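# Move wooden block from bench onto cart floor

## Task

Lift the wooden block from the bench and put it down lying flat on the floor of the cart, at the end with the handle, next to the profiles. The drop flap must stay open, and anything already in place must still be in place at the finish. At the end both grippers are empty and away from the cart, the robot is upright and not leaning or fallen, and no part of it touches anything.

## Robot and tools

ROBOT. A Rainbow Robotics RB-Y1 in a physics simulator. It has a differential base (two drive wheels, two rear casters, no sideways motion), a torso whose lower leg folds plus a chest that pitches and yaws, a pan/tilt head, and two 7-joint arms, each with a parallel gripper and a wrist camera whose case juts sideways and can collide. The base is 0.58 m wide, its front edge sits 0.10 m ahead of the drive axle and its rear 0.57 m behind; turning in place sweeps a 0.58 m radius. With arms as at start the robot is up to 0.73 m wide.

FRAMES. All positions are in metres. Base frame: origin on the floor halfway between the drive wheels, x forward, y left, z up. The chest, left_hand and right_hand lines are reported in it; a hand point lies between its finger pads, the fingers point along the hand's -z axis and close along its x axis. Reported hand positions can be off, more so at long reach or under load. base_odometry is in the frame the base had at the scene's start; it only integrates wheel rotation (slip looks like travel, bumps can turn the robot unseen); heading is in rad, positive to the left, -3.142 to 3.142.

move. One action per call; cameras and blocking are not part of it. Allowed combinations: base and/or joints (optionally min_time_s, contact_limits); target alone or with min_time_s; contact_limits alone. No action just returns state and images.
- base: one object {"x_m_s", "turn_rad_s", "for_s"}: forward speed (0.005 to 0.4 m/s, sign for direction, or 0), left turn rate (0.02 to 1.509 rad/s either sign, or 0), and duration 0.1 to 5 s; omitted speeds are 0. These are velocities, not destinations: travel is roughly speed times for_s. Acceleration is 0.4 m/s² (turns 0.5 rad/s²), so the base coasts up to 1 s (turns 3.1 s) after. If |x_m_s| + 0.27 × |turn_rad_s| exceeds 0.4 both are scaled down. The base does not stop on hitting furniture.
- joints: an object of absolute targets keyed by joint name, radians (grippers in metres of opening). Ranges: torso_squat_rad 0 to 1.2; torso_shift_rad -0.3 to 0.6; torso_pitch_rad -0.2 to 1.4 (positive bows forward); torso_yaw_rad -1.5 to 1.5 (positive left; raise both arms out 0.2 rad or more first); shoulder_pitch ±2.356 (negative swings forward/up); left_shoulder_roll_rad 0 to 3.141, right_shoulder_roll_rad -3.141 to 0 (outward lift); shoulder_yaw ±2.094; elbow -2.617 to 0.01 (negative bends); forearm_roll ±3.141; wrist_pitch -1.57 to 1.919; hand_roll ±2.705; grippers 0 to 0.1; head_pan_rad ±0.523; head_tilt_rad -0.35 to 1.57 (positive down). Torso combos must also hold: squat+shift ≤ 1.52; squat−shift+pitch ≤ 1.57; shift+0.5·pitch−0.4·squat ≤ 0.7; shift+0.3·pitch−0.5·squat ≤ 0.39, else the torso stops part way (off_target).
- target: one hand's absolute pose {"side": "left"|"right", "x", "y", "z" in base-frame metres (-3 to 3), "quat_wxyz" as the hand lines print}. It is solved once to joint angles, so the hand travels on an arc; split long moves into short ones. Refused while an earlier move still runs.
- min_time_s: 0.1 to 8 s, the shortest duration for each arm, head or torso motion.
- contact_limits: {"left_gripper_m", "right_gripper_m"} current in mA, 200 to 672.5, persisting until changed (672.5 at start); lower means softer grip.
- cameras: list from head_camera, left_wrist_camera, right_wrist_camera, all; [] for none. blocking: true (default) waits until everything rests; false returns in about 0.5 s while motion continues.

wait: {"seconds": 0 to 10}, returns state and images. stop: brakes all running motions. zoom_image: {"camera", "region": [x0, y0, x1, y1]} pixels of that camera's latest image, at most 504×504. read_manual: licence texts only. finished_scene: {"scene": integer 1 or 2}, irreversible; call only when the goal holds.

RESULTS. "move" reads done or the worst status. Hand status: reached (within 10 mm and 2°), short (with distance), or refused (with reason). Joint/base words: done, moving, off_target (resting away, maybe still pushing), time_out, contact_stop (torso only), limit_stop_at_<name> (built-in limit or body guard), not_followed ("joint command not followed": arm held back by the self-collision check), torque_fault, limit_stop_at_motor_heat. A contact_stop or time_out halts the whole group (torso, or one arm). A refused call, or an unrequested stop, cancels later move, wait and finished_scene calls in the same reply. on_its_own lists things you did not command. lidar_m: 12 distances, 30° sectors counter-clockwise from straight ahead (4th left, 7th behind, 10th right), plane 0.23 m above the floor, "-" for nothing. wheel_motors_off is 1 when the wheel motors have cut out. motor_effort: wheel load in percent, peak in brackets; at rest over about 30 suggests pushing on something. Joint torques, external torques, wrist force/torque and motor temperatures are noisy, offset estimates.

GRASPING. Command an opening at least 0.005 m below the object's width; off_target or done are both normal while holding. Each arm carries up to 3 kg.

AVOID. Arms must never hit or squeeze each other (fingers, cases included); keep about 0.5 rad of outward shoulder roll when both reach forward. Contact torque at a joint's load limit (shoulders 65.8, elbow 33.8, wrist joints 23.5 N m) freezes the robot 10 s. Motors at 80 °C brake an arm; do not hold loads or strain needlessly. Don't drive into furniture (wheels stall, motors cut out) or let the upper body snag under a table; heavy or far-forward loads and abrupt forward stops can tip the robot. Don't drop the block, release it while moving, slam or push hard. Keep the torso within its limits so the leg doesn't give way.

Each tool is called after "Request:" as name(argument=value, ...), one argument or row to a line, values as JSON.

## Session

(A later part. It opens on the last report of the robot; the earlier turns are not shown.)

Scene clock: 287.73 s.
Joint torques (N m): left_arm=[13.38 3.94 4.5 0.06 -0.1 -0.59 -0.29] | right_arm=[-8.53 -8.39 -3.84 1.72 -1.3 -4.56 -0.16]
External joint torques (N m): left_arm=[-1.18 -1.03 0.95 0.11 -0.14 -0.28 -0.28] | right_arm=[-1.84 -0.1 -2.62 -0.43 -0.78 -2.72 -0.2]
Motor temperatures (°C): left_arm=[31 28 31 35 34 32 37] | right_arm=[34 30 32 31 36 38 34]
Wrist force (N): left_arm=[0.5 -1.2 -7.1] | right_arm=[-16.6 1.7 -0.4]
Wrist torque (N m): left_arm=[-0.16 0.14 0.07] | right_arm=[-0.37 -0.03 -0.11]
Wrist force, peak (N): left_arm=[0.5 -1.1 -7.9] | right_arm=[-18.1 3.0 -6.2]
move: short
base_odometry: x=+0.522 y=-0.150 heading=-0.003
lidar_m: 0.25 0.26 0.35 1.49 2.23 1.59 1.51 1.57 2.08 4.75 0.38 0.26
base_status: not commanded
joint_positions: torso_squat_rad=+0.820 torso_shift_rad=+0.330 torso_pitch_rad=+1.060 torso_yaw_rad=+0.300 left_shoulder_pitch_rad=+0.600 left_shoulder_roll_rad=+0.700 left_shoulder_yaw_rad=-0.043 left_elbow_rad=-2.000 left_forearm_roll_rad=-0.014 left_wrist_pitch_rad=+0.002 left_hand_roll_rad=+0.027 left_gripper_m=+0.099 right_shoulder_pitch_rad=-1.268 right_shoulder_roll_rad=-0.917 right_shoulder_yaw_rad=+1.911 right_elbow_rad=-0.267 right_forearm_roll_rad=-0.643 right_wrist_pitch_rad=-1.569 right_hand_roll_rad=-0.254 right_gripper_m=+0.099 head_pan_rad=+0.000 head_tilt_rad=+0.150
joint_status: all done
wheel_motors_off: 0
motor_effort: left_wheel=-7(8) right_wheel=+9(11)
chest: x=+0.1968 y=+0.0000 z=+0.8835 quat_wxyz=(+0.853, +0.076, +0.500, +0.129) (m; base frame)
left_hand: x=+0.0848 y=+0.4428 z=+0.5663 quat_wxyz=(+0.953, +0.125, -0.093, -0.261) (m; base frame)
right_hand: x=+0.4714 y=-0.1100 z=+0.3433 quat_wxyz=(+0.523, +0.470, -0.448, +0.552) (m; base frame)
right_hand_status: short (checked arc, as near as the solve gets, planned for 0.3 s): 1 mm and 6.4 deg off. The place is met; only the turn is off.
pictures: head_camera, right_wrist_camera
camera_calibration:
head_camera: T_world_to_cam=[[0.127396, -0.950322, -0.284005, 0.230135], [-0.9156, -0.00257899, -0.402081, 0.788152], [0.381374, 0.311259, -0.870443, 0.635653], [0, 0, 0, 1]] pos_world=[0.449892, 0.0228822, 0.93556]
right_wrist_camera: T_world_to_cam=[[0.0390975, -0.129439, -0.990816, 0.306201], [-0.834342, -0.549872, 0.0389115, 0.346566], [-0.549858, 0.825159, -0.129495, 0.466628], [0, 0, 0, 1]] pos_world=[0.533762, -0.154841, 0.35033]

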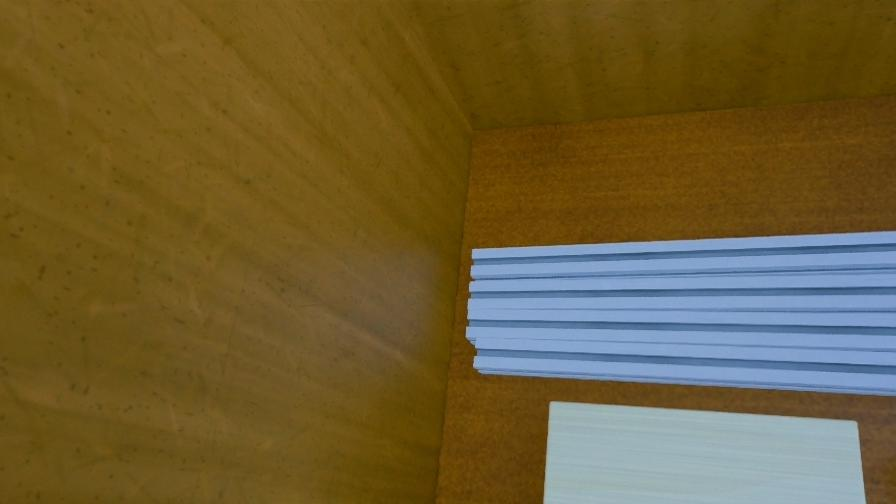

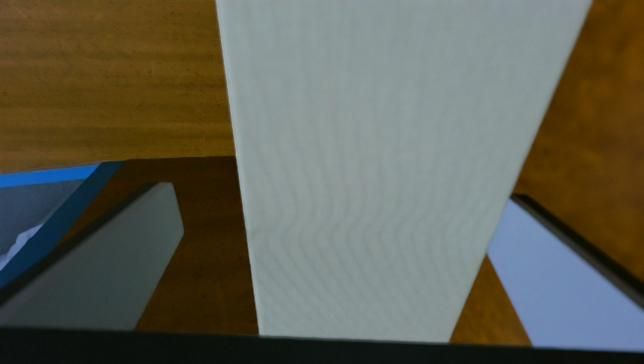

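Request:
move(
  target={"side":"right","x":0.468,"y":-0.155,"z":0.352,"quat_wxyz":[0.523,0.470,-0.448,0.552]},
  min_time_s=0.3,
  cameras=["head_camera","right_wrist_camera"],
)

Scene clock: 290.00 s.
Joint torques (N m): left_arm=[13.78 3.79 4.54 0.02 -0.18 -0.56 -0.22] | right_arm=[-5 -11.39 -2.74 1.17 -1.08 -1.73 -0.06]
External joint torques (N m): left_arm=[-0.77 -1.18 0.99 0.08 -0.21 -0.25 -0.22] | right_arm=[-0.03 -0.51 -1.01 0.04 -0.46 0.08 -0.11]
Motor temperatures (°C): left_arm=[31 28 31 35 34 32 37] | right_arm=[34 30 32 30 36 38 34]
Wrist force (N): left_arm=[0.3 -1.3 -7.8] | right_arm=[-5.9 1.8 -0.4]
Wrist torque (N m): left_arm=[-0.11 0.15 0.09] | right_arm=[-0.29 -0.21 -0.08]
Wrist force, peak (N): left_arm=[0.2 -1.3 -8.3] | right_arm=[-17.3 1.9 -0.8]
move: done
base_odometry: x=+0.522 y=-0.150 heading=-0.003
lidar_m: 0.25 0.26 0.34 1.51 2.23 1.59 1.51 1.58 2.10 4.76 0.40 0.27
base_status: not commanded
joint_positions: torso_squat_rad=+0.820 torso_shift_rad=+0.330 torso_pitch_rad=+1.060 torso_yaw_rad=+0.300 left_shoulder_pitch_rad=+0.600 left_shoulder_roll_rad=+0.700 left_shoulder_yaw_rad=-0.043 left_elbow_rad=-2.000 left_forearm_roll_rad=-0.014 left_wrist_pitch_rad=+0.002 left_hand_roll_rad=+0.027 left_gripper_m=+0.099 right_shoulder_pitch_rad=-1.131 right_shoulder_roll_rad=-1.036 right_shoulder_yaw_rad=+1.319 right_elbow_rad=-0.347 right_forearm_roll_rad=-0.122 right_wrist_pitch_rad=-1.570 right_hand_roll_rad=-0.306 right_gripper_m=+0.099 head_pan_rad=+0.000 head_tilt_rad=+0.150
joint_status: all done
wheel_motors_off: 0
motor_effort: left_wheel=-7(8) right_wheel=+8(9)
chest: x=+0.1967 y=+0.0001 z=+0.8836 quat_wxyz=(+0.853, +0.076, +0.500, +0.129) (m; base frame)
left_hand: x=+0.0848 y=+0.4428 z=+0.5664 quat_wxyz=(+0.953, +0.125, -0.093, -0.261) (m; base frame)
right_hand: x=+0.4679 y=-0.1548 z=+0.3526 quat_wxyz=(+0.528, +0.464, -0.445, +0.555) (m; base frame)
right_hand_status: reached (checked arc, as near as the solve gets, planned for 0.9 s): 1 mm and 1.0 deg off.
pictures: head_camera, right_wrist_camera
camera_calibration:
head_camera: T_world_to_cam=[[0.127482, -0.950324, -0.283958, 0.230122], [-0.915467, -0.0025732, -0.402385, 0.788364], [0.381665, 0.311251, -0.870318, 0.635616], [0, 0, 0, 1]] pos_world=[0.449792, 0.0228822, 0.935759]
right_wrist_camera: T_world_to_cam=[[0.0399472, -0.14576, -0.988513, 0.306019], [-0.837415, -0.544589, 0.0464604, 0.318205], [-0.545105, 0.82594, -0.143816, 0.505854], [0, 0, 0, 1]] pos_world=[0.529989, -0.199909, 0.36047]

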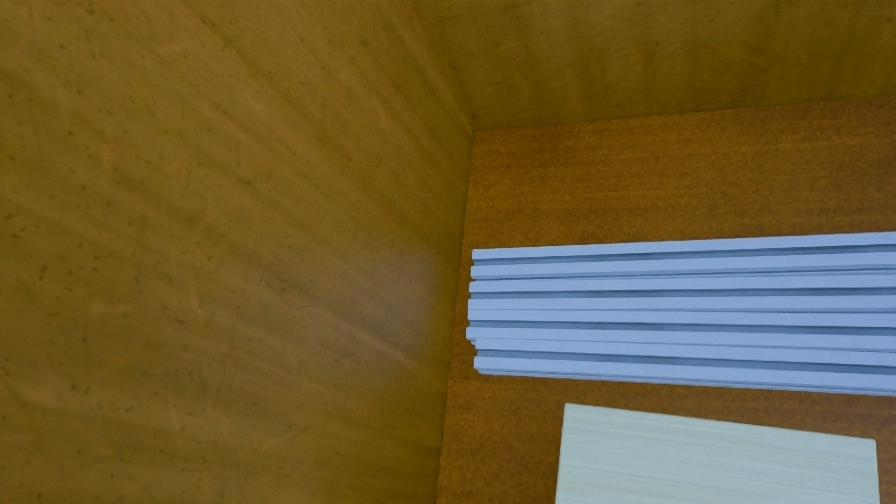

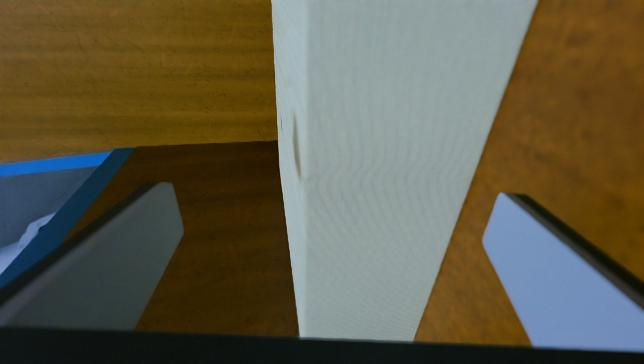

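Request:
move(
  target={"side":"right","x":0.455,"y":-0.18,"z":0.36,"quat_wxyz":[0.523,0.470,-0.448,0.552]},
  min_time_s=1.5,
  cameras=[],
)

Request:
move(
  joints={"right_gripper_m":0.0},
  cameras=["right_wrist_camera"],
)

Request:
move(
  target={"side":"right","x":0.455,"y":-0.09,"z":0.345,"quat_wxyz":[0.523,0.470,-0.448,0.552]},
  min_time_s=4,
  cameras=["head_camera","right_wrist_camera"],
)

Scene clock: 294.87 s.
Joint torques (N m): left_arm=[13.61 3.76 4.49 0.15 -0.32 -0.42 -0.13] | right_arm=[-2.4 -14.15 -3.9 0.74 -1.07 -1.76 0.39]
External joint torques (N m): left_arm=[-0.95 -1.21 0.94 0.2 -0.35 -0.11 -0.13] | right_arm=[1.36 -1.98 -2.1 -0.39 -0.52 0.07 0.34]
Motor temperatures (°C): left_arm=[31 28 31 35 34 32 37] | right_arm=[34 30 32 30 36 38 34]
Wrist force (N): left_arm=[-0.1 -1.0 -7.4] | right_arm=[-5.7 2.0 -0.4]
Wrist torque (N m): left_arm=[-0.15 0.11 0.09] | right_arm=[-0.31 -0.24 -0.12]
Wrist force, peak (N): left_arm=[0.4 -0.8 -8.3] | right_arm=[-6.5 2.4 -0.4]
move: done
base_odometry: x=+0.522 y=-0.150 heading=-0.003
lidar_m: 0.24 0.26 0.35 1.50 2.24 1.58 1.50 1.59 2.11 4.76 0.38 0.27
base_status: not commanded
joint_positions: torso_squat_rad=+0.820 torso_shift_rad=+0.330 torso_pitch_rad=+1.060 torso_yaw_rad=+0.300 left_shoulder_pitch_rad=+0.600 left_shoulder_roll_rad=+0.700 left_shoulder_yaw_rad=-0.043 left_elbow_rad=-2.000 left_forearm_roll_rad=-0.014 left_wrist_pitch_rad=+0.002 left_hand_roll_rad=+0.027 left_gripper_m=+0.099 right_shoulder_pitch_rad=-1.068 right_shoulder_roll_rad=-1.119 right_shoulder_yaw_rad=+1.303 right_elbow_rad=-0.445 right_forearm_roll_rad=-0.136 right_wrist_pitch_rad=-1.570 right_hand_roll_rad=-0.274 right_gripper_m=+0.099 head_pan_rad=+0.000 head_tilt_rad=+0.150
joint_status: all done
wheel_motors_off: 0
motor_effort: left_wheel=-7(8) right_wheel=+8(10)
chest: x=+0.1967 y=+0.0001 z=+0.8836 quat_wxyz=(+0.853, +0.076, +0.500, +0.129) (m; base frame)
left_hand: x=+0.0848 y=+0.4428 z=+0.5664 quat_wxyz=(+0.953, +0.125, -0.093, -0.261) (m; base frame)
right_hand: x=+0.4549 y=-0.1795 z=+0.3602 quat_wxyz=(+0.528, +0.464, -0.445, +0.555) (m; base frame)
right_hand_status: reached (checked arc, planned for 1.5 s): 1 mm and 1.0 deg off.
pictures: none
No camera images: "cameras" was empty.

Scene clock: 296.53 s.
Joint torques (N m): left_arm=[13.58 3.85 4.71 0.03 -0.26 -0.48 -0.25] | right_arm=[-1.58 -14.04 -3.74 0.85 -1.01 -1.77 0.21]
External joint torques (N m): left_arm=[-0.97 -1.12 1.16 0.09 -0.3 -0.16 -0.24] | right_arm=[2.18 -1.87 -1.93 -0.28 -0.45 0.06 0.16]
Motor temperatures (°C): left_arm=[31 28 31 35 34 32 37] | right_arm=[34 30 32 30 36 38 34]
Wrist force (N): left_arm=[0.6 -0.7 -7.9] | right_arm=[-6.2 2.0 -0.1]
Wrist torque (N m): left_arm=[-0.20 0.19 0.09] | right_arm=[-0.33 -0.28 -0.12]
Wrist force, peak (N): left_arm=[0.0 -0.9 -8.5] | right_arm=[-6.7 1.6 -0.7]
move: done
base_odometry: x=+0.522 y=-0.150 heading=-0.003
lidar_m: 0.25 0.26 0.36 1.50 2.24 1.59 1.50 1.58 2.10 4.76 0.38 0.27
base_status: not commanded
joint_positions: torso_squat_rad=+0.820 torso_shift_rad=+0.330 torso_pitch_rad=+1.060 torso_yaw_rad=+0.300 left_shoulder_pitch_rad=+0.600 left_shoulder_roll_rad=+0.700 left_shoulder_yaw_rad=-0.043 left_elbow_rad=-2.000 left_forearm_roll_rad=-0.014 left_wrist_pitch_rad=+0.002 left_hand_roll_rad=+0.027 left_gripper_m=+0.099 right_shoulder_pitch_rad=-1.068 right_shoulder_roll_rad=-1.119 right_shoulder_yaw_rad=+1.303 right_elbow_rad=-0.445 right_forearm_roll_rad=-0.136 right_wrist_pitch_rad=-1.570 right_hand_roll_rad=-0.274 right_gripper_m=+0.000 head_pan_rad=+0.000 head_tilt_rad=+0.150
joint_status: all done
wheel_motors_off: 0
motor_effort: left_wheel=-7(8) right_wheel=+9(9)
chest: x=+0.1967 y=+0.0001 z=+0.8836 quat_wxyz=(+0.853, +0.076, +0.500, +0.129) (m; base frame)
left_hand: x=+0.0848 y=+0.4428 z=+0.5664 quat_wxyz=(+0.953, +0.125, -0.093, -0.261) (m; base frame)
right_hand: x=+0.4549 y=-0.1795 z=+0.3602 quat_wxyz=(+0.528, +0.464, -0.445, +0.555) (m; base frame)
pictures: right_wrist_camera
camera_calibration:
right_wrist_camera: T_world_to_cam=[[0.0395429, -0.144884, -0.988658, 0.31083], [-0.836855, -0.54545, 0.046462, 0.293087], [-0.545995, 0.825526, -0.142815, 0.520157], [0, 0, 0, 1]] pos_world=[0.516983, -0.224505, 0.367973]

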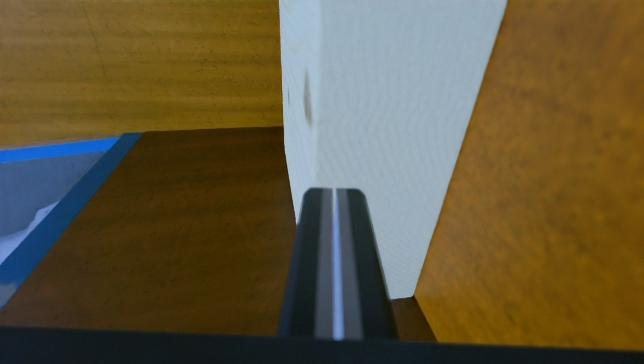

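Scene clock: 300.87 s.
Joint torques (N m): left_arm=[13.77 4.05 4.41 -0.02 -0.28 -0.54 -0.24] | right_arm=[-7.93 -1.46 -0.8 -4.07 0.19 -0.74 -0.35]
External joint torques (N m): left_arm=[-0.78 -0.92 0.86 0.04 -0.31 -0.23 -0.24] | right_arm=[-2.45 7.61 1.57 -3.06 0.68 1.09 -0.4]
Motor temperatures (°C): left_arm=[31 28 31 35 34 32 37] | right_arm=[34 30 32 30 35 38 34]
Wrist force (N): left_arm=[0.6 -1.3 -7.4] | right_arm=[-2.6 1.7 12.9]
Wrist torque (N m): left_arm=[-0.08 0.24 0.08] | right_arm=[-0.47 -0.51 -0.07]
Wrist force, peak (N): left_arm=[0.9 -1.1 -8.4] | right_arm=[-3.8 2.0 13.9]
move: done
base_odometry: x=+0.522 y=-0.150 heading=-0.003
lidar_m: 0.25 0.26 0.35 1.50 2.24 1.59 1.51 1.58 2.10 4.77 0.38 0.27
base_status: not commanded
joint_positions: torso_squat_rad=+0.820 torso_shift_rad=+0.330 torso_pitch_rad=+1.060 torso_yaw_rad=+0.300 left_shoulder_pitch_rad=+0.600 left_shoulder_roll_rad=+0.700 left_shoulder_yaw_rad=-0.043 left_elbow_rad=-2.000 left_forearm_roll_rad=-0.014 left_wrist_pitch_rad=+0.002 left_hand_roll_rad=+0.027 left_gripper_m=+0.099 right_shoulder_pitch_rad=-1.122 right_shoulder_roll_rad=-1.054 right_shoulder_yaw_rad=+1.309 right_elbow_rad=-0.639 right_forearm_roll_rad=-0.121 right_wrist_pitch_rad=-1.315 right_hand_roll_rad=-0.274 right_gripper_m=+0.000 head_pan_rad=+0.000 head_tilt_rad=+0.150
joint_status: all done
wheel_motors_off: 0
motor_effort: left_wheel=-10(10) right_wheel=+10(12)
chest: x=+0.1967 y=+0.0000 z=+0.8836 quat_wxyz=(+0.853, +0.075, +0.500, +0.129) (m; base frame)
left_hand: x=+0.0849 y=+0.4428 z=+0.5663 quat_wxyz=(+0.953, +0.125, -0.093, -0.261) (m; base frame)
right_hand: x=+0.4554 y=-0.0914 z=+0.3448 quat_wxyz=(+0.524, +0.469, -0.448, +0.552) (m; base frame)
right_hand_status: reached (checked arc, planned for 4.0 s): 1 mm and 0.1 deg off.
pictures: head_camera, right_wrist_camera
camera_calibration:
head_camera: T_world_to_cam=[[0.127396, -0.950396, -0.283755, 0.229906], [-0.915447, -0.00255974, -0.402431, 0.788437], [0.381742, 0.311031, -0.870363, 0.635747], [0, 0, 0, 1]] pos_world=[0.449791, 0.0227827, 0.935859]
right_wrist_camera: T_world_to_cam=[[0.0391312, -0.130568, -0.990667, 0.310591], [-0.834751, -0.549216, 0.0394131, 0.343506], [-0.549236, 0.825417, -0.130483, 0.442756], [0, 0, 0, 1]] pos_world=[0.517766, -0.136246, 0.351926]

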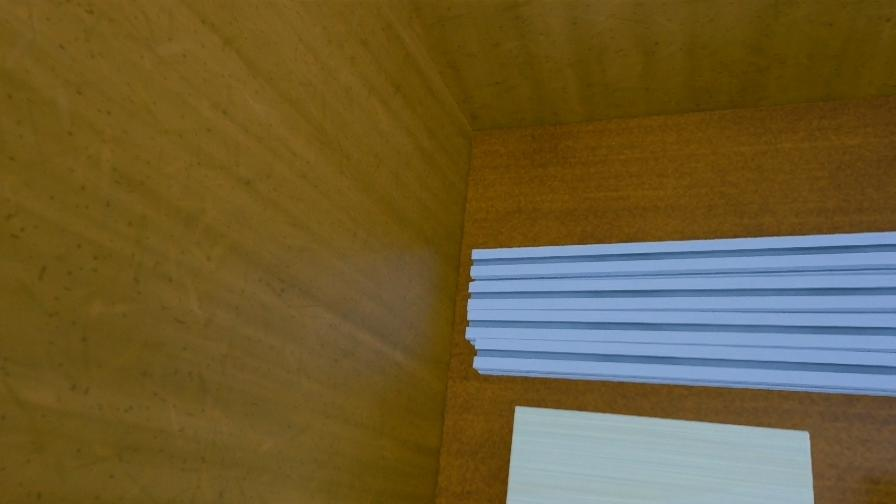

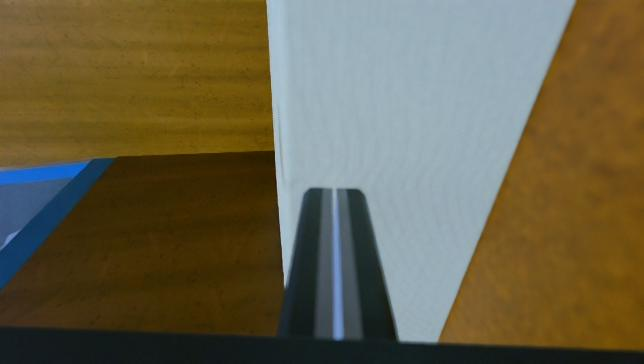

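Request:
move(
  target={"side":"right","x":0.455,"y":-0.2,"z":0.42,"quat_wxyz":[0.553,0.423,-0.385,0.604]},
  min_time_s=2,
  cameras=["head_camera","right_wrist_camera"],
)

Request:
move(
  target={"side":"right","x":0.455,"y":-0.2,"z":0.62,"quat_wxyz":[0.683,0.183,-0.183,0.683]},
  min_time_s=3,
  cameras=[],
)

Request:
move(
  joints={"torso_squat_rad":0.5,"torso_pitch_rad":0.8,"torso_shift_rad":0.2,"torso_yaw_rad":0.0},
  min_time_s=3,
  cameras=["head_camera"],
)

Scene clock: 305.17 s.
Joint torques (N m): left_arm=[13.48 3.98 4.63 -0.05 -0.16 -0.55 -0.31] | right_arm=[-2.1 -17.14 -2.14 -1.69 -0.76 -1.67 0.24]
External joint torques (N m): left_arm=[-1.07 -0.99 1.08 0.01 -0.19 -0.24 -0.31] | right_arm=[1.24 -1.38 1.12 -0.45 -0.42 0.1 0.19]
Motor temperatures (°C): left_arm=[31 28 31 35 34 32 37] | right_arm=[34 30 32 30 35 37 34]
Wrist force (N): left_arm=[0.6 -0.8 -7.1] | right_arm=[-5.6 2.2 -1.2]
Wrist torque (N m): left_arm=[-0.15 0.23 0.05] | right_arm=[-0.30 -0.22 -0.13]
Wrist force, peak (N): left_arm=[0.3 -1.0 -8.2] | right_arm=[-1.5 2.1 13.1]
move: done
base_odometry: x=+0.522 y=-0.150 heading=-0.003
lidar_m: 0.25 0.26 0.36 1.49 2.24 1.58 1.51 1.58 2.10 4.75 0.38 0.27
base_status: not commanded
joint_positions: torso_squat_rad=+0.820 torso_shift_rad=+0.330 torso_pitch_rad=+1.060 torso_yaw_rad=+0.300 left_shoulder_pitch_rad=+0.600 left_shoulder_roll_rad=+0.700 left_shoulder_yaw_rad=-0.043 left_elbow_rad=-2.000 left_forearm_roll_rad=-0.014 left_wrist_pitch_rad=+0.002 left_hand_roll_rad=+0.027 left_gripper_m=+0.099 right_shoulder_pitch_rad=-0.991 right_shoulder_roll_rad=-1.666 right_shoulder_yaw_rad=+1.312 right_elbow_rad=-1.330 right_forearm_roll_rad=-0.182 right_wrist_pitch_rad=-1.072 right_hand_roll_rad=-0.244 right_gripper_m=+0.000 head_pan_rad=+0.000 head_tilt_rad=+0.150
joint_status: all done
wheel_motors_off: 0
motor_effort: left_wheel=-8(10) right_wheel=+10(11)
chest: x=+0.1967 y=+0.0000 z=+0.8836 quat_wxyz=(+0.853, +0.076, +0.500, +0.129) (m; base frame)
left_hand: x=+0.0848 y=+0.4428 z=+0.5664 quat_wxyz=(+0.953, +0.125, -0.093, -0.261) (m; base frame)
right_hand: x=+0.4549 y=-0.1999 z=+0.4201 quat_wxyz=(+0.552, +0.426, -0.385, +0.604) (m; base frame)
right_hand_status: reached (checked arc, planned for 2.0 s): 0 mm and 0.4 deg off.
pictures: head_camera, right_wrist_camera
camera_calibration:
head_camera: T_world_to_cam=[[0.127441, -0.950358, -0.283864, 0.230053], [-0.915432, -0.00254494, -0.402465, 0.788422], [0.381763, 0.311149, -0.870312, 0.635569], [0, 0, 0, 1]] pos_world=[0.449791, 0.0228825, 0.935759]
right_wrist_camera: T_world_to_cam=[[0.0533193, -0.311183, -0.948853, 0.310897], [-0.81064, -0.568354, 0.140843, 0.222987], [-0.583112, 0.761668, -0.282562, 0.608376], [0, 0, 0, 1]] pos_world=[0.518937, -0.2399, 0.435493]

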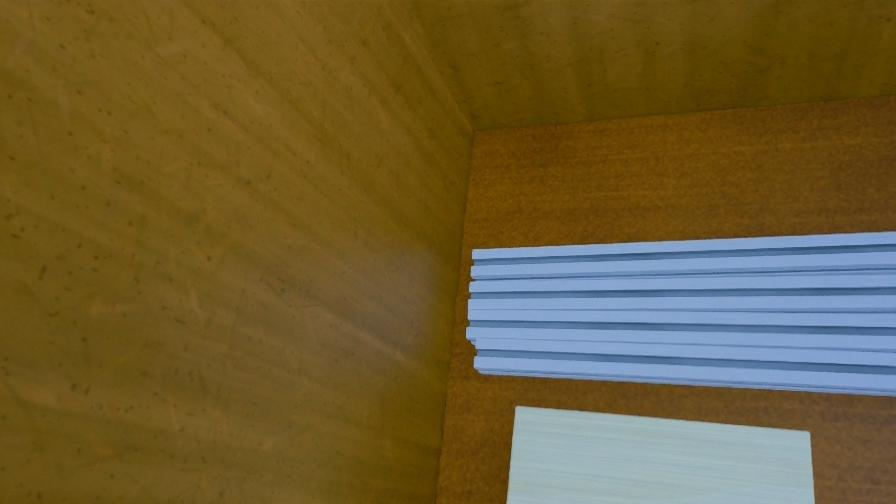

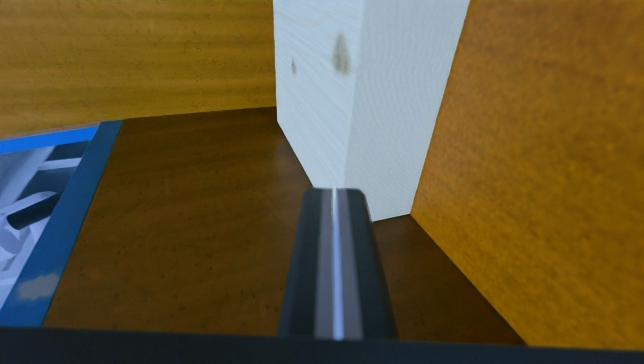

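Scene clock: 308.50 s.
Joint torques (N m): left_arm=[13.6 3.95 4.68 0.01 -0.21 -0.52 -0.23] | right_arm=[-4.4 -12.08 -4.42 -0.27 -0.4 -0.81 -0.12]
External joint torques (N m): left_arm=[-0.96 -1.02 1.13 0.07 -0.24 -0.21 -0.23] | right_arm=[-0.15 -1.11 -1.61 -0.17 -0.3 0.01 -0.15]
Motor temperatures (°C): left_arm=[31 28 31 35 34 32 37] | right_arm=[34 30 32 30 35 37 34]
Wrist force (N): left_arm=[0.1 -0.7 -7.8] | right_arm=[-2.9 2.0 -4.5]
Wrist torque (N m): left_arm=[-0.11 0.16 0.11] | right_arm=[-0.26 -0.05 -0.09]
Wrist force, peak (N): left_arm=[0.0 -1.0 -8.5] | right_arm=[-6.0 2.3 -2.1]
move: done
base_odometry: x=+0.522 y=-0.150 heading=-0.003
lidar_m: 0.25 0.25 0.35 1.50 2.22 1.60 1.50 1.57 2.08 4.77 0.39 0.27
base_status: not commanded
joint_positions: torso_squat_rad=+0.820 torso_shift_rad=+0.330 torso_pitch_rad=+1.060 torso_yaw_rad=+0.300 left_shoulder_pitch_rad=+0.600 left_shoulder_roll_rad=+0.700 left_shoulder_yaw_rad=-0.043 left_elbow_rad=-2.000 left_forearm_roll_rad=-0.014 left_wrist_pitch_rad=+0.002 left_hand_roll_rad=+0.027 left_gripper_m=+0.099 right_shoulder_pitch_rad=-0.991 right_shoulder_roll_rad=-2.870 right_shoulder_yaw_rad=+1.020 right_elbow_rad=-2.617 right_forearm_roll_rad=-0.298 right_wrist_pitch_rad=-0.256 right_hand_roll_rad=-0.646 right_gripper_m=+0.000 head_pan_rad=+0.000 head_tilt_rad=+0.150
joint_status: all done
wheel_motors_off: 0
motor_effort: left_wheel=-7(9) right_wheel=+7(11)
chest: x=+0.1967 y=+0.0000 z=+0.8836 quat_wxyz=(+0.853, +0.076, +0.500, +0.129) (m; base frame)
left_hand: x=+0.0848 y=+0.4428 z=+0.5664 quat_wxyz=(+0.953, +0.125, -0.093, -0.261) (m; base frame)
right_hand: x=+0.4554 y=-0.2003 z=+0.6198 quat_wxyz=(+0.681, +0.191, -0.182, +0.683) (m; base frame)
right_hand_status: reached (checked arc, planned for 3.0 s): 0 mm and 1.0 deg off.
pictures: none
No camera images: "cameras" was empty.

Scene clock: 311.80 s.
Joint torques (N m): left_arm=[10.81 3.02 3.66 -3.67 -0.17 -1.41 -0.3] | right_arm=[-3.36 -10.29 -4.14 3.5 -0.47 -0.13 -0.09]
External joint torques (N m): left_arm=[-1.12 -0.96 0.82 0.1 -0.2 -0.44 -0.27] | right_arm=[0.04 -1.17 -1.62 0.08 -0.24 0.04 -0.1]
Motor temperatures (°C): left_arm=[31 28 31 35 34 32 37] | right_arm=[34 30 32 30 35 37 34]
Wrist force (N): left_arm=[-1.1 0.5 -6.9] | right_arm=[-1.7 3.8 -5.2]
Wrist torque (N m): left_arm=[-0.31 0.17 0.15] | right_arm=[-0.31 0.00 -0.09]
Wrist force, peak (N): left_arm=[0.1 -1.2 -8.2] | right_arm=[-2.1 3.8 -5.5]
move: done
base_odometry: x=+0.522 y=-0.150 heading=-0.003
lidar_m: 0.25 0.27 0.36 1.50 2.26 1.59 1.51 1.57 2.10 4.75 0.38 0.27
base_status: not commanded
joint_positions: torso_squat_rad=+0.500 torso_shift_rad=+0.200 torso_pitch_rad=+0.800 torso_yaw_rad=+0.000 left_shoulder_pitch_rad=+0.600 left_shoulder_roll_rad=+0.700 left_shoulder_yaw_rad=-0.043 left_elbow_rad=-2.000 left_forearm_roll_rad=-0.014 left_wrist_pitch_rad=+0.002 left_hand_roll_rad=+0.027 left_gripper_m=+0.099 right_shoulder_pitch_rad=-0.991 right_shoulder_roll_rad=-2.870 right_shoulder_yaw_rad=+1.020 right_elbow_rad=-2.617 right_forearm_roll_rad=-0.298 right_wrist_pitch_rad=-0.256 right_hand_roll_rad=-0.646 right_gripper_m=+0.000 head_pan_rad=+0.000 head_tilt_rad=+0.150
joint_status: all done
wheel_motors_off: 0
motor_effort: left_wheel=-7(9) right_wheel=+7(9)
chest: x=+0.1160 y=+0.0001 z=+1.0981 quat_wxyz=(+0.921, +0.000, +0.389, +0.000) (m; base frame)
left_hand: x=+0.1737 y=+0.3575 z=+0.6761 quat_wxyz=(+0.914, +0.034, -0.256, -0.314) (m; base frame)
right_hand: x=+0.3815 y=-0.2966 z=+0.9636 quat_wxyz=(+0.728, +0.002, -0.201, +0.655) (m; base frame)
pictures: head_camera
camera_calibration:
head_camera: T_world_to_cam=[[-0.00912471, -0.999502, -0.0302233, 0.0385511], [-0.778767, 0.0260621, -0.626772, 1.03147], [0.627247, 0.0178178, -0.778617, 0.72401], [0, 0, 0, 1]] pos_world=[0.349496, -0.00125082, 1.21139]

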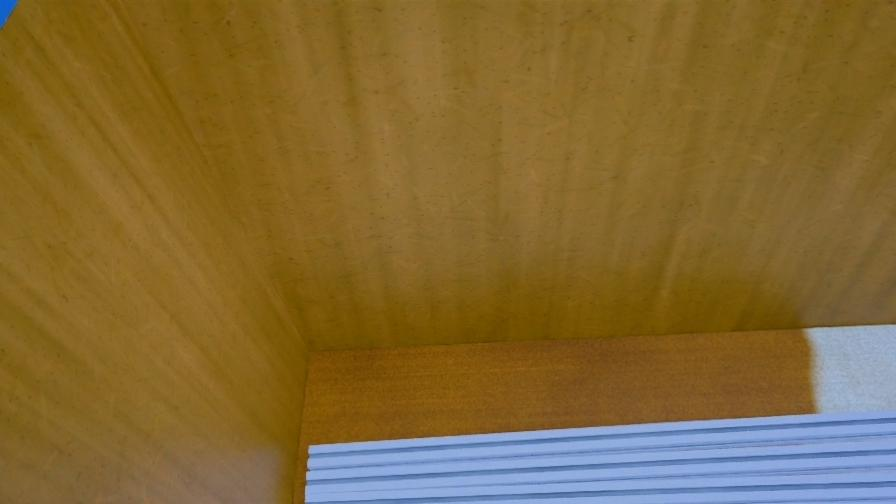

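Hand at z 0.96, clear. Back off and check.

Request:
move(
  base={"x_m_s":-0.2,"for_s":2},
  cameras=[],
)

Request:
move(
  joints={"torso_squat_rad":0.0,"torso_pitch_rad":0.6,"torso_shift_rad":0.0,"head_tilt_rad":0.3},
  cameras=["head_camera"],
)

Scene clock: 315.60 s.
Joint torques (N m): left_arm=[11.1 2.85 3.83 -3.71 -0.21 -1.19 -0.28] | right_arm=[-3.23 -10.38 -3.87 3.94 -0.59 -0.2 -0.09]
External joint torques (N m): left_arm=[-0.83 -1.13 0.99 0.06 -0.24 -0.22 -0.26] | right_arm=[0.16 -1.26 -1.35 0.52 -0.35 -0.03 -0.1]
Motor temperatures (°C): left_arm=[31 28 31 35 34 32 37] | right_arm=[34 30 32 30 35 37 34]
Wrist force (N): left_arm=[-1.1 -0.2 -7.0] | right_arm=[-2.0 3.9 -5.2]
Wrist torque (N m): left_arm=[-0.23 0.11 0.11] | right_arm=[-0.33 0.00 -0.12]
Wrist force, peak (N): left_arm=[-2.6 0.0 -7.6] | right_arm=[-1.4 4.7 -5.2]
move: done
base_odometry: x=+0.122 y=-0.149 heading=-0.004
lidar_m: 0.65 0.66 1.65 4.97 1.65 1.16 1.11 1.16 1.54 3.86 0.98 0.69
base_status: done (sent for 2 of 2 s)
joint_positions: torso_squat_rad=+0.500 torso_shift_rad=+0.200 torso_pitch_rad=+0.800 torso_yaw_rad=+0.000 left_shoulder_pitch_rad=+0.600 left_shoulder_roll_rad=+0.700 left_shoulder_yaw_rad=-0.043 left_elbow_rad=-2.000 left_forearm_roll_rad=-0.014 left_wrist_pitch_rad=+0.002 left_hand_roll_rad=+0.027 left_gripper_m=+0.099 right_shoulder_pitch_rad=-0.991 right_shoulder_roll_rad=-2.870 right_shoulder_yaw_rad=+1.019 right_elbow_rad=-2.617 right_forearm_roll_rad=-0.298 right_wrist_pitch_rad=-0.256 right_hand_roll_rad=-0.646 right_gripper_m=+0.000 head_pan_rad=+0.000 head_tilt_rad=+0.150
joint_status: not commanded
wheel_motors_off: 0
motor_effort: left_wheel=-15(28) right_wheel=+15(31)
chest: x=+0.1160 y=+0.0001 z=+1.0982 quat_wxyz=(+0.921, +0.000, +0.389, +0.000) (m; base frame)
left_hand: x=+0.1737 y=+0.3575 z=+0.6761 quat_wxyz=(+0.914, +0.034, -0.256, -0.314) (m; base frame)
right_hand: x=+0.3814 y=-0.2966 z=+0.9637 quat_wxyz=(+0.728, +0.002, -0.201, +0.655) (m; base frame)
pictures: none
No camera images: "cameras" was empty.

Scene clock: 318.03 s.
Joint torques (N m): left_arm=[8.13 4.08 4.99 -4.98 -0.28 -1.46 -0.38] | right_arm=[-2.29 -9.12 -4.05 5.33 -0.7 0.11 -0.09]
External joint torques (N m): left_arm=[-0.78 -1.41 0.87 0.25 -0.33 -0.25 -0.36] | right_arm=[-0.01 -0.86 -0.72 0.73 -0.37 0.08 -0.1]
Motor temperatures (°C): left_arm=[31 28 31 35 34 32 37] | right_arm=[34 30 32 30 35 37 34]
Wrist force (N): left_arm=[-2.4 -1.4 -6.2] | right_arm=[-1.6 4.5 -5.0]
Wrist torque (N m): left_arm=[-0.12 0.03 0.11] | right_arm=[-0.35 0.05 -0.10]
Wrist force, peak (N): left_arm=[-3.5 -0.9 -6.9] | right_arm=[-1.7 5.3 -4.7]
move: done
base_odometry: x=+0.122 y=-0.149 heading=-0.004
lidar_m: 0.65 0.68 1.64 4.97 1.66 1.18 1.10 1.16 1.54 3.85 0.98 0.69
base_status: not commanded
joint_positions: torso_squat_rad=+0.000 torso_shift_rad=+0.000 torso_pitch_rad=+0.600 torso_yaw_rad=+0.000 left_shoulder_pitch_rad=+0.600 left_shoulder_roll_rad=+0.700 left_shoulder_yaw_rad=-0.043 left_elbow_rad=-2.000 left_forearm_roll_rad=-0.014 left_wrist_pitch_rad=+0.002 left_hand_roll_rad=+0.027 left_gripper_m=+0.099 right_shoulder_pitch_rad=-0.991 right_shoulder_roll_rad=-2.870 right_shoulder_yaw_rad=+1.019 right_elbow_rad=-2.617 right_forearm_roll_rad=-0.298 right_wrist_pitch_rad=-0.256 right_hand_roll_rad=-0.646 right_gripper_m=+0.000 head_pan_rad=+0.000 head_tilt_rad=+0.300
joint_status: all done
wheel_motors_off: 0
motor_effort: left_wheel=-15(19) right_wheel=+18(20)
chest: x=-0.0533 y=+0.0001 z=+1.2359 quat_wxyz=(+0.955, +0.000, +0.295, +0.000) (m; base frame)
left_hand: x=+0.0871 y=+0.3575 z=+0.8338 quat_wxyz=(+0.884, +0.065, -0.346, -0.309) (m; base frame)
right_hand: x=+0.2336 y=-0.2966 z=+1.1568 quat_wxyz=(+0.704, -0.063, -0.272, +0.652) (m; base frame)
pictures: head_camera
camera_calibration:
head_camera: T_world_to_cam=[[-0.00760019, -0.999501, -0.0306431, 0.0422597], [-0.746386, 0.0260634, -0.665003, 1.03311], [0.66547, 0.0178175, -0.746212, 0.929601], [0, 0, 0, 1]] pos_world=[0.152796, -0.00125081, 1.38199]

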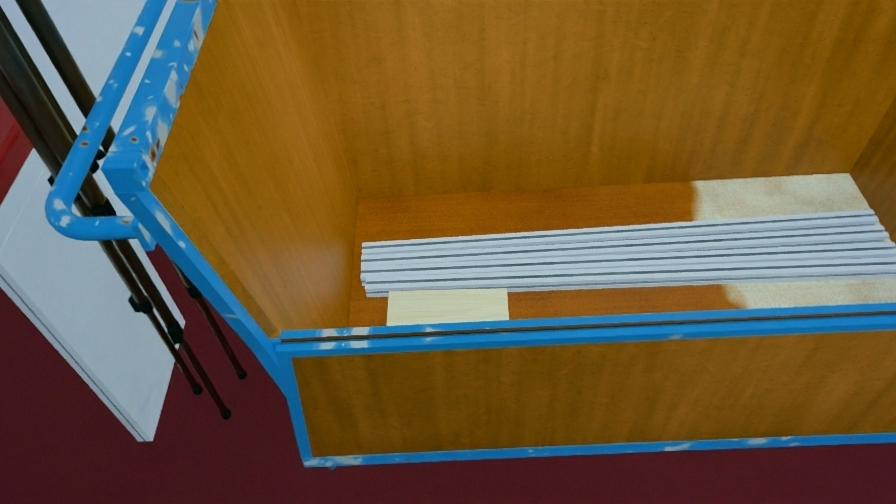

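Request:
move(
  joints={"torso_pitch_rad":0.1,"torso_squat_rad":0.2},
  cameras=[],
)

Request:
finished_scene(
  scene=2,
)

Scene clock: 321.33 s.
Joint torques (N m): left_arm=[-0.05 6.68 7.71 -7.71 -0.12 -1.77 -0.21] | right_arm=[0.93 -5.57 -5.03 7.3 -0.73 0.63 -0.11]
External joint torques (N m): left_arm=[-0.17 -1.49 1.22 0.15 -0.19 -0.22 -0.17] | right_arm=[0.14 -0.79 -0.34 0.64 -0.22 0.11 -0.12]
Motor temperatures (°C): left_arm=[31 28 31 35 34 32 37] | right_arm=[34 30 32 30 35 37 34]
Wrist force (N): left_arm=[-4.0 -2.2 -3.9] | right_arm=[-1.8 6.6 -2.7]
Wrist torque (N m): left_arm=[-0.06 -0.05 0.09] | right_arm=[-0.48 -0.03 -0.12]
Wrist force, peak (N): left_arm=[-3.3 -1.5 -6.8] | right_arm=[-1.3 7.2 -2.4]
move: done
base_odometry: x=+0.122 y=-0.149 heading=-0.004
lidar_m: 0.66 0.66 1.63 4.98 1.65 1.16 1.10 1.16 1.56 3.86 0.98 0.69
base_status: not commanded
joint_positions: torso_squat_rad=+0.200 torso_shift_rad=+0.000 torso_pitch_rad=+0.100 torso_yaw_rad=+0.000 left_shoulder_pitch_rad=+0.600 left_shoulder_roll_rad=+0.700 left_shoulder_yaw_rad=-0.043 left_elbow_rad=-2.000 left_forearm_roll_rad=-0.014 left_wrist_pitch_rad=+0.002 left_hand_roll_rad=+0.027 left_gripper_m=+0.099 right_shoulder_pitch_rad=-0.991 right_shoulder_roll_rad=-2.870 right_shoulder_yaw_rad=+1.019 right_elbow_rad=-2.617 right_forearm_roll_rad=-0.298 right_wrist_pitch_rad=-0.256 right_hand_roll_rad=-0.646 right_gripper_m=+0.000 head_pan_rad=+0.000 head_tilt_rad=+0.300
joint_status: all done
wheel_motors_off: 0
motor_effort: left_wheel=-16(18) right_wheel=+18(20)
chest: x=-0.1972 y=+0.0001 z=+1.2744 quat_wxyz=(+0.999, +0.000, +0.050, +0.000) (m; base frame)
left_hand: x=+0.1188 y=+0.3575 z=+0.9889 quat_wxyz=(+0.770, +0.139, -0.554, -0.283) (m; base frame)
right_hand: x=+0.0925 y=-0.2965 z=+1.3426 quat_wxyz=(+0.615, -0.223, -0.438, +0.616) (m; base frame)
pictures: none
No camera images: "cameras" was empty.

The scene is finished: the task was done.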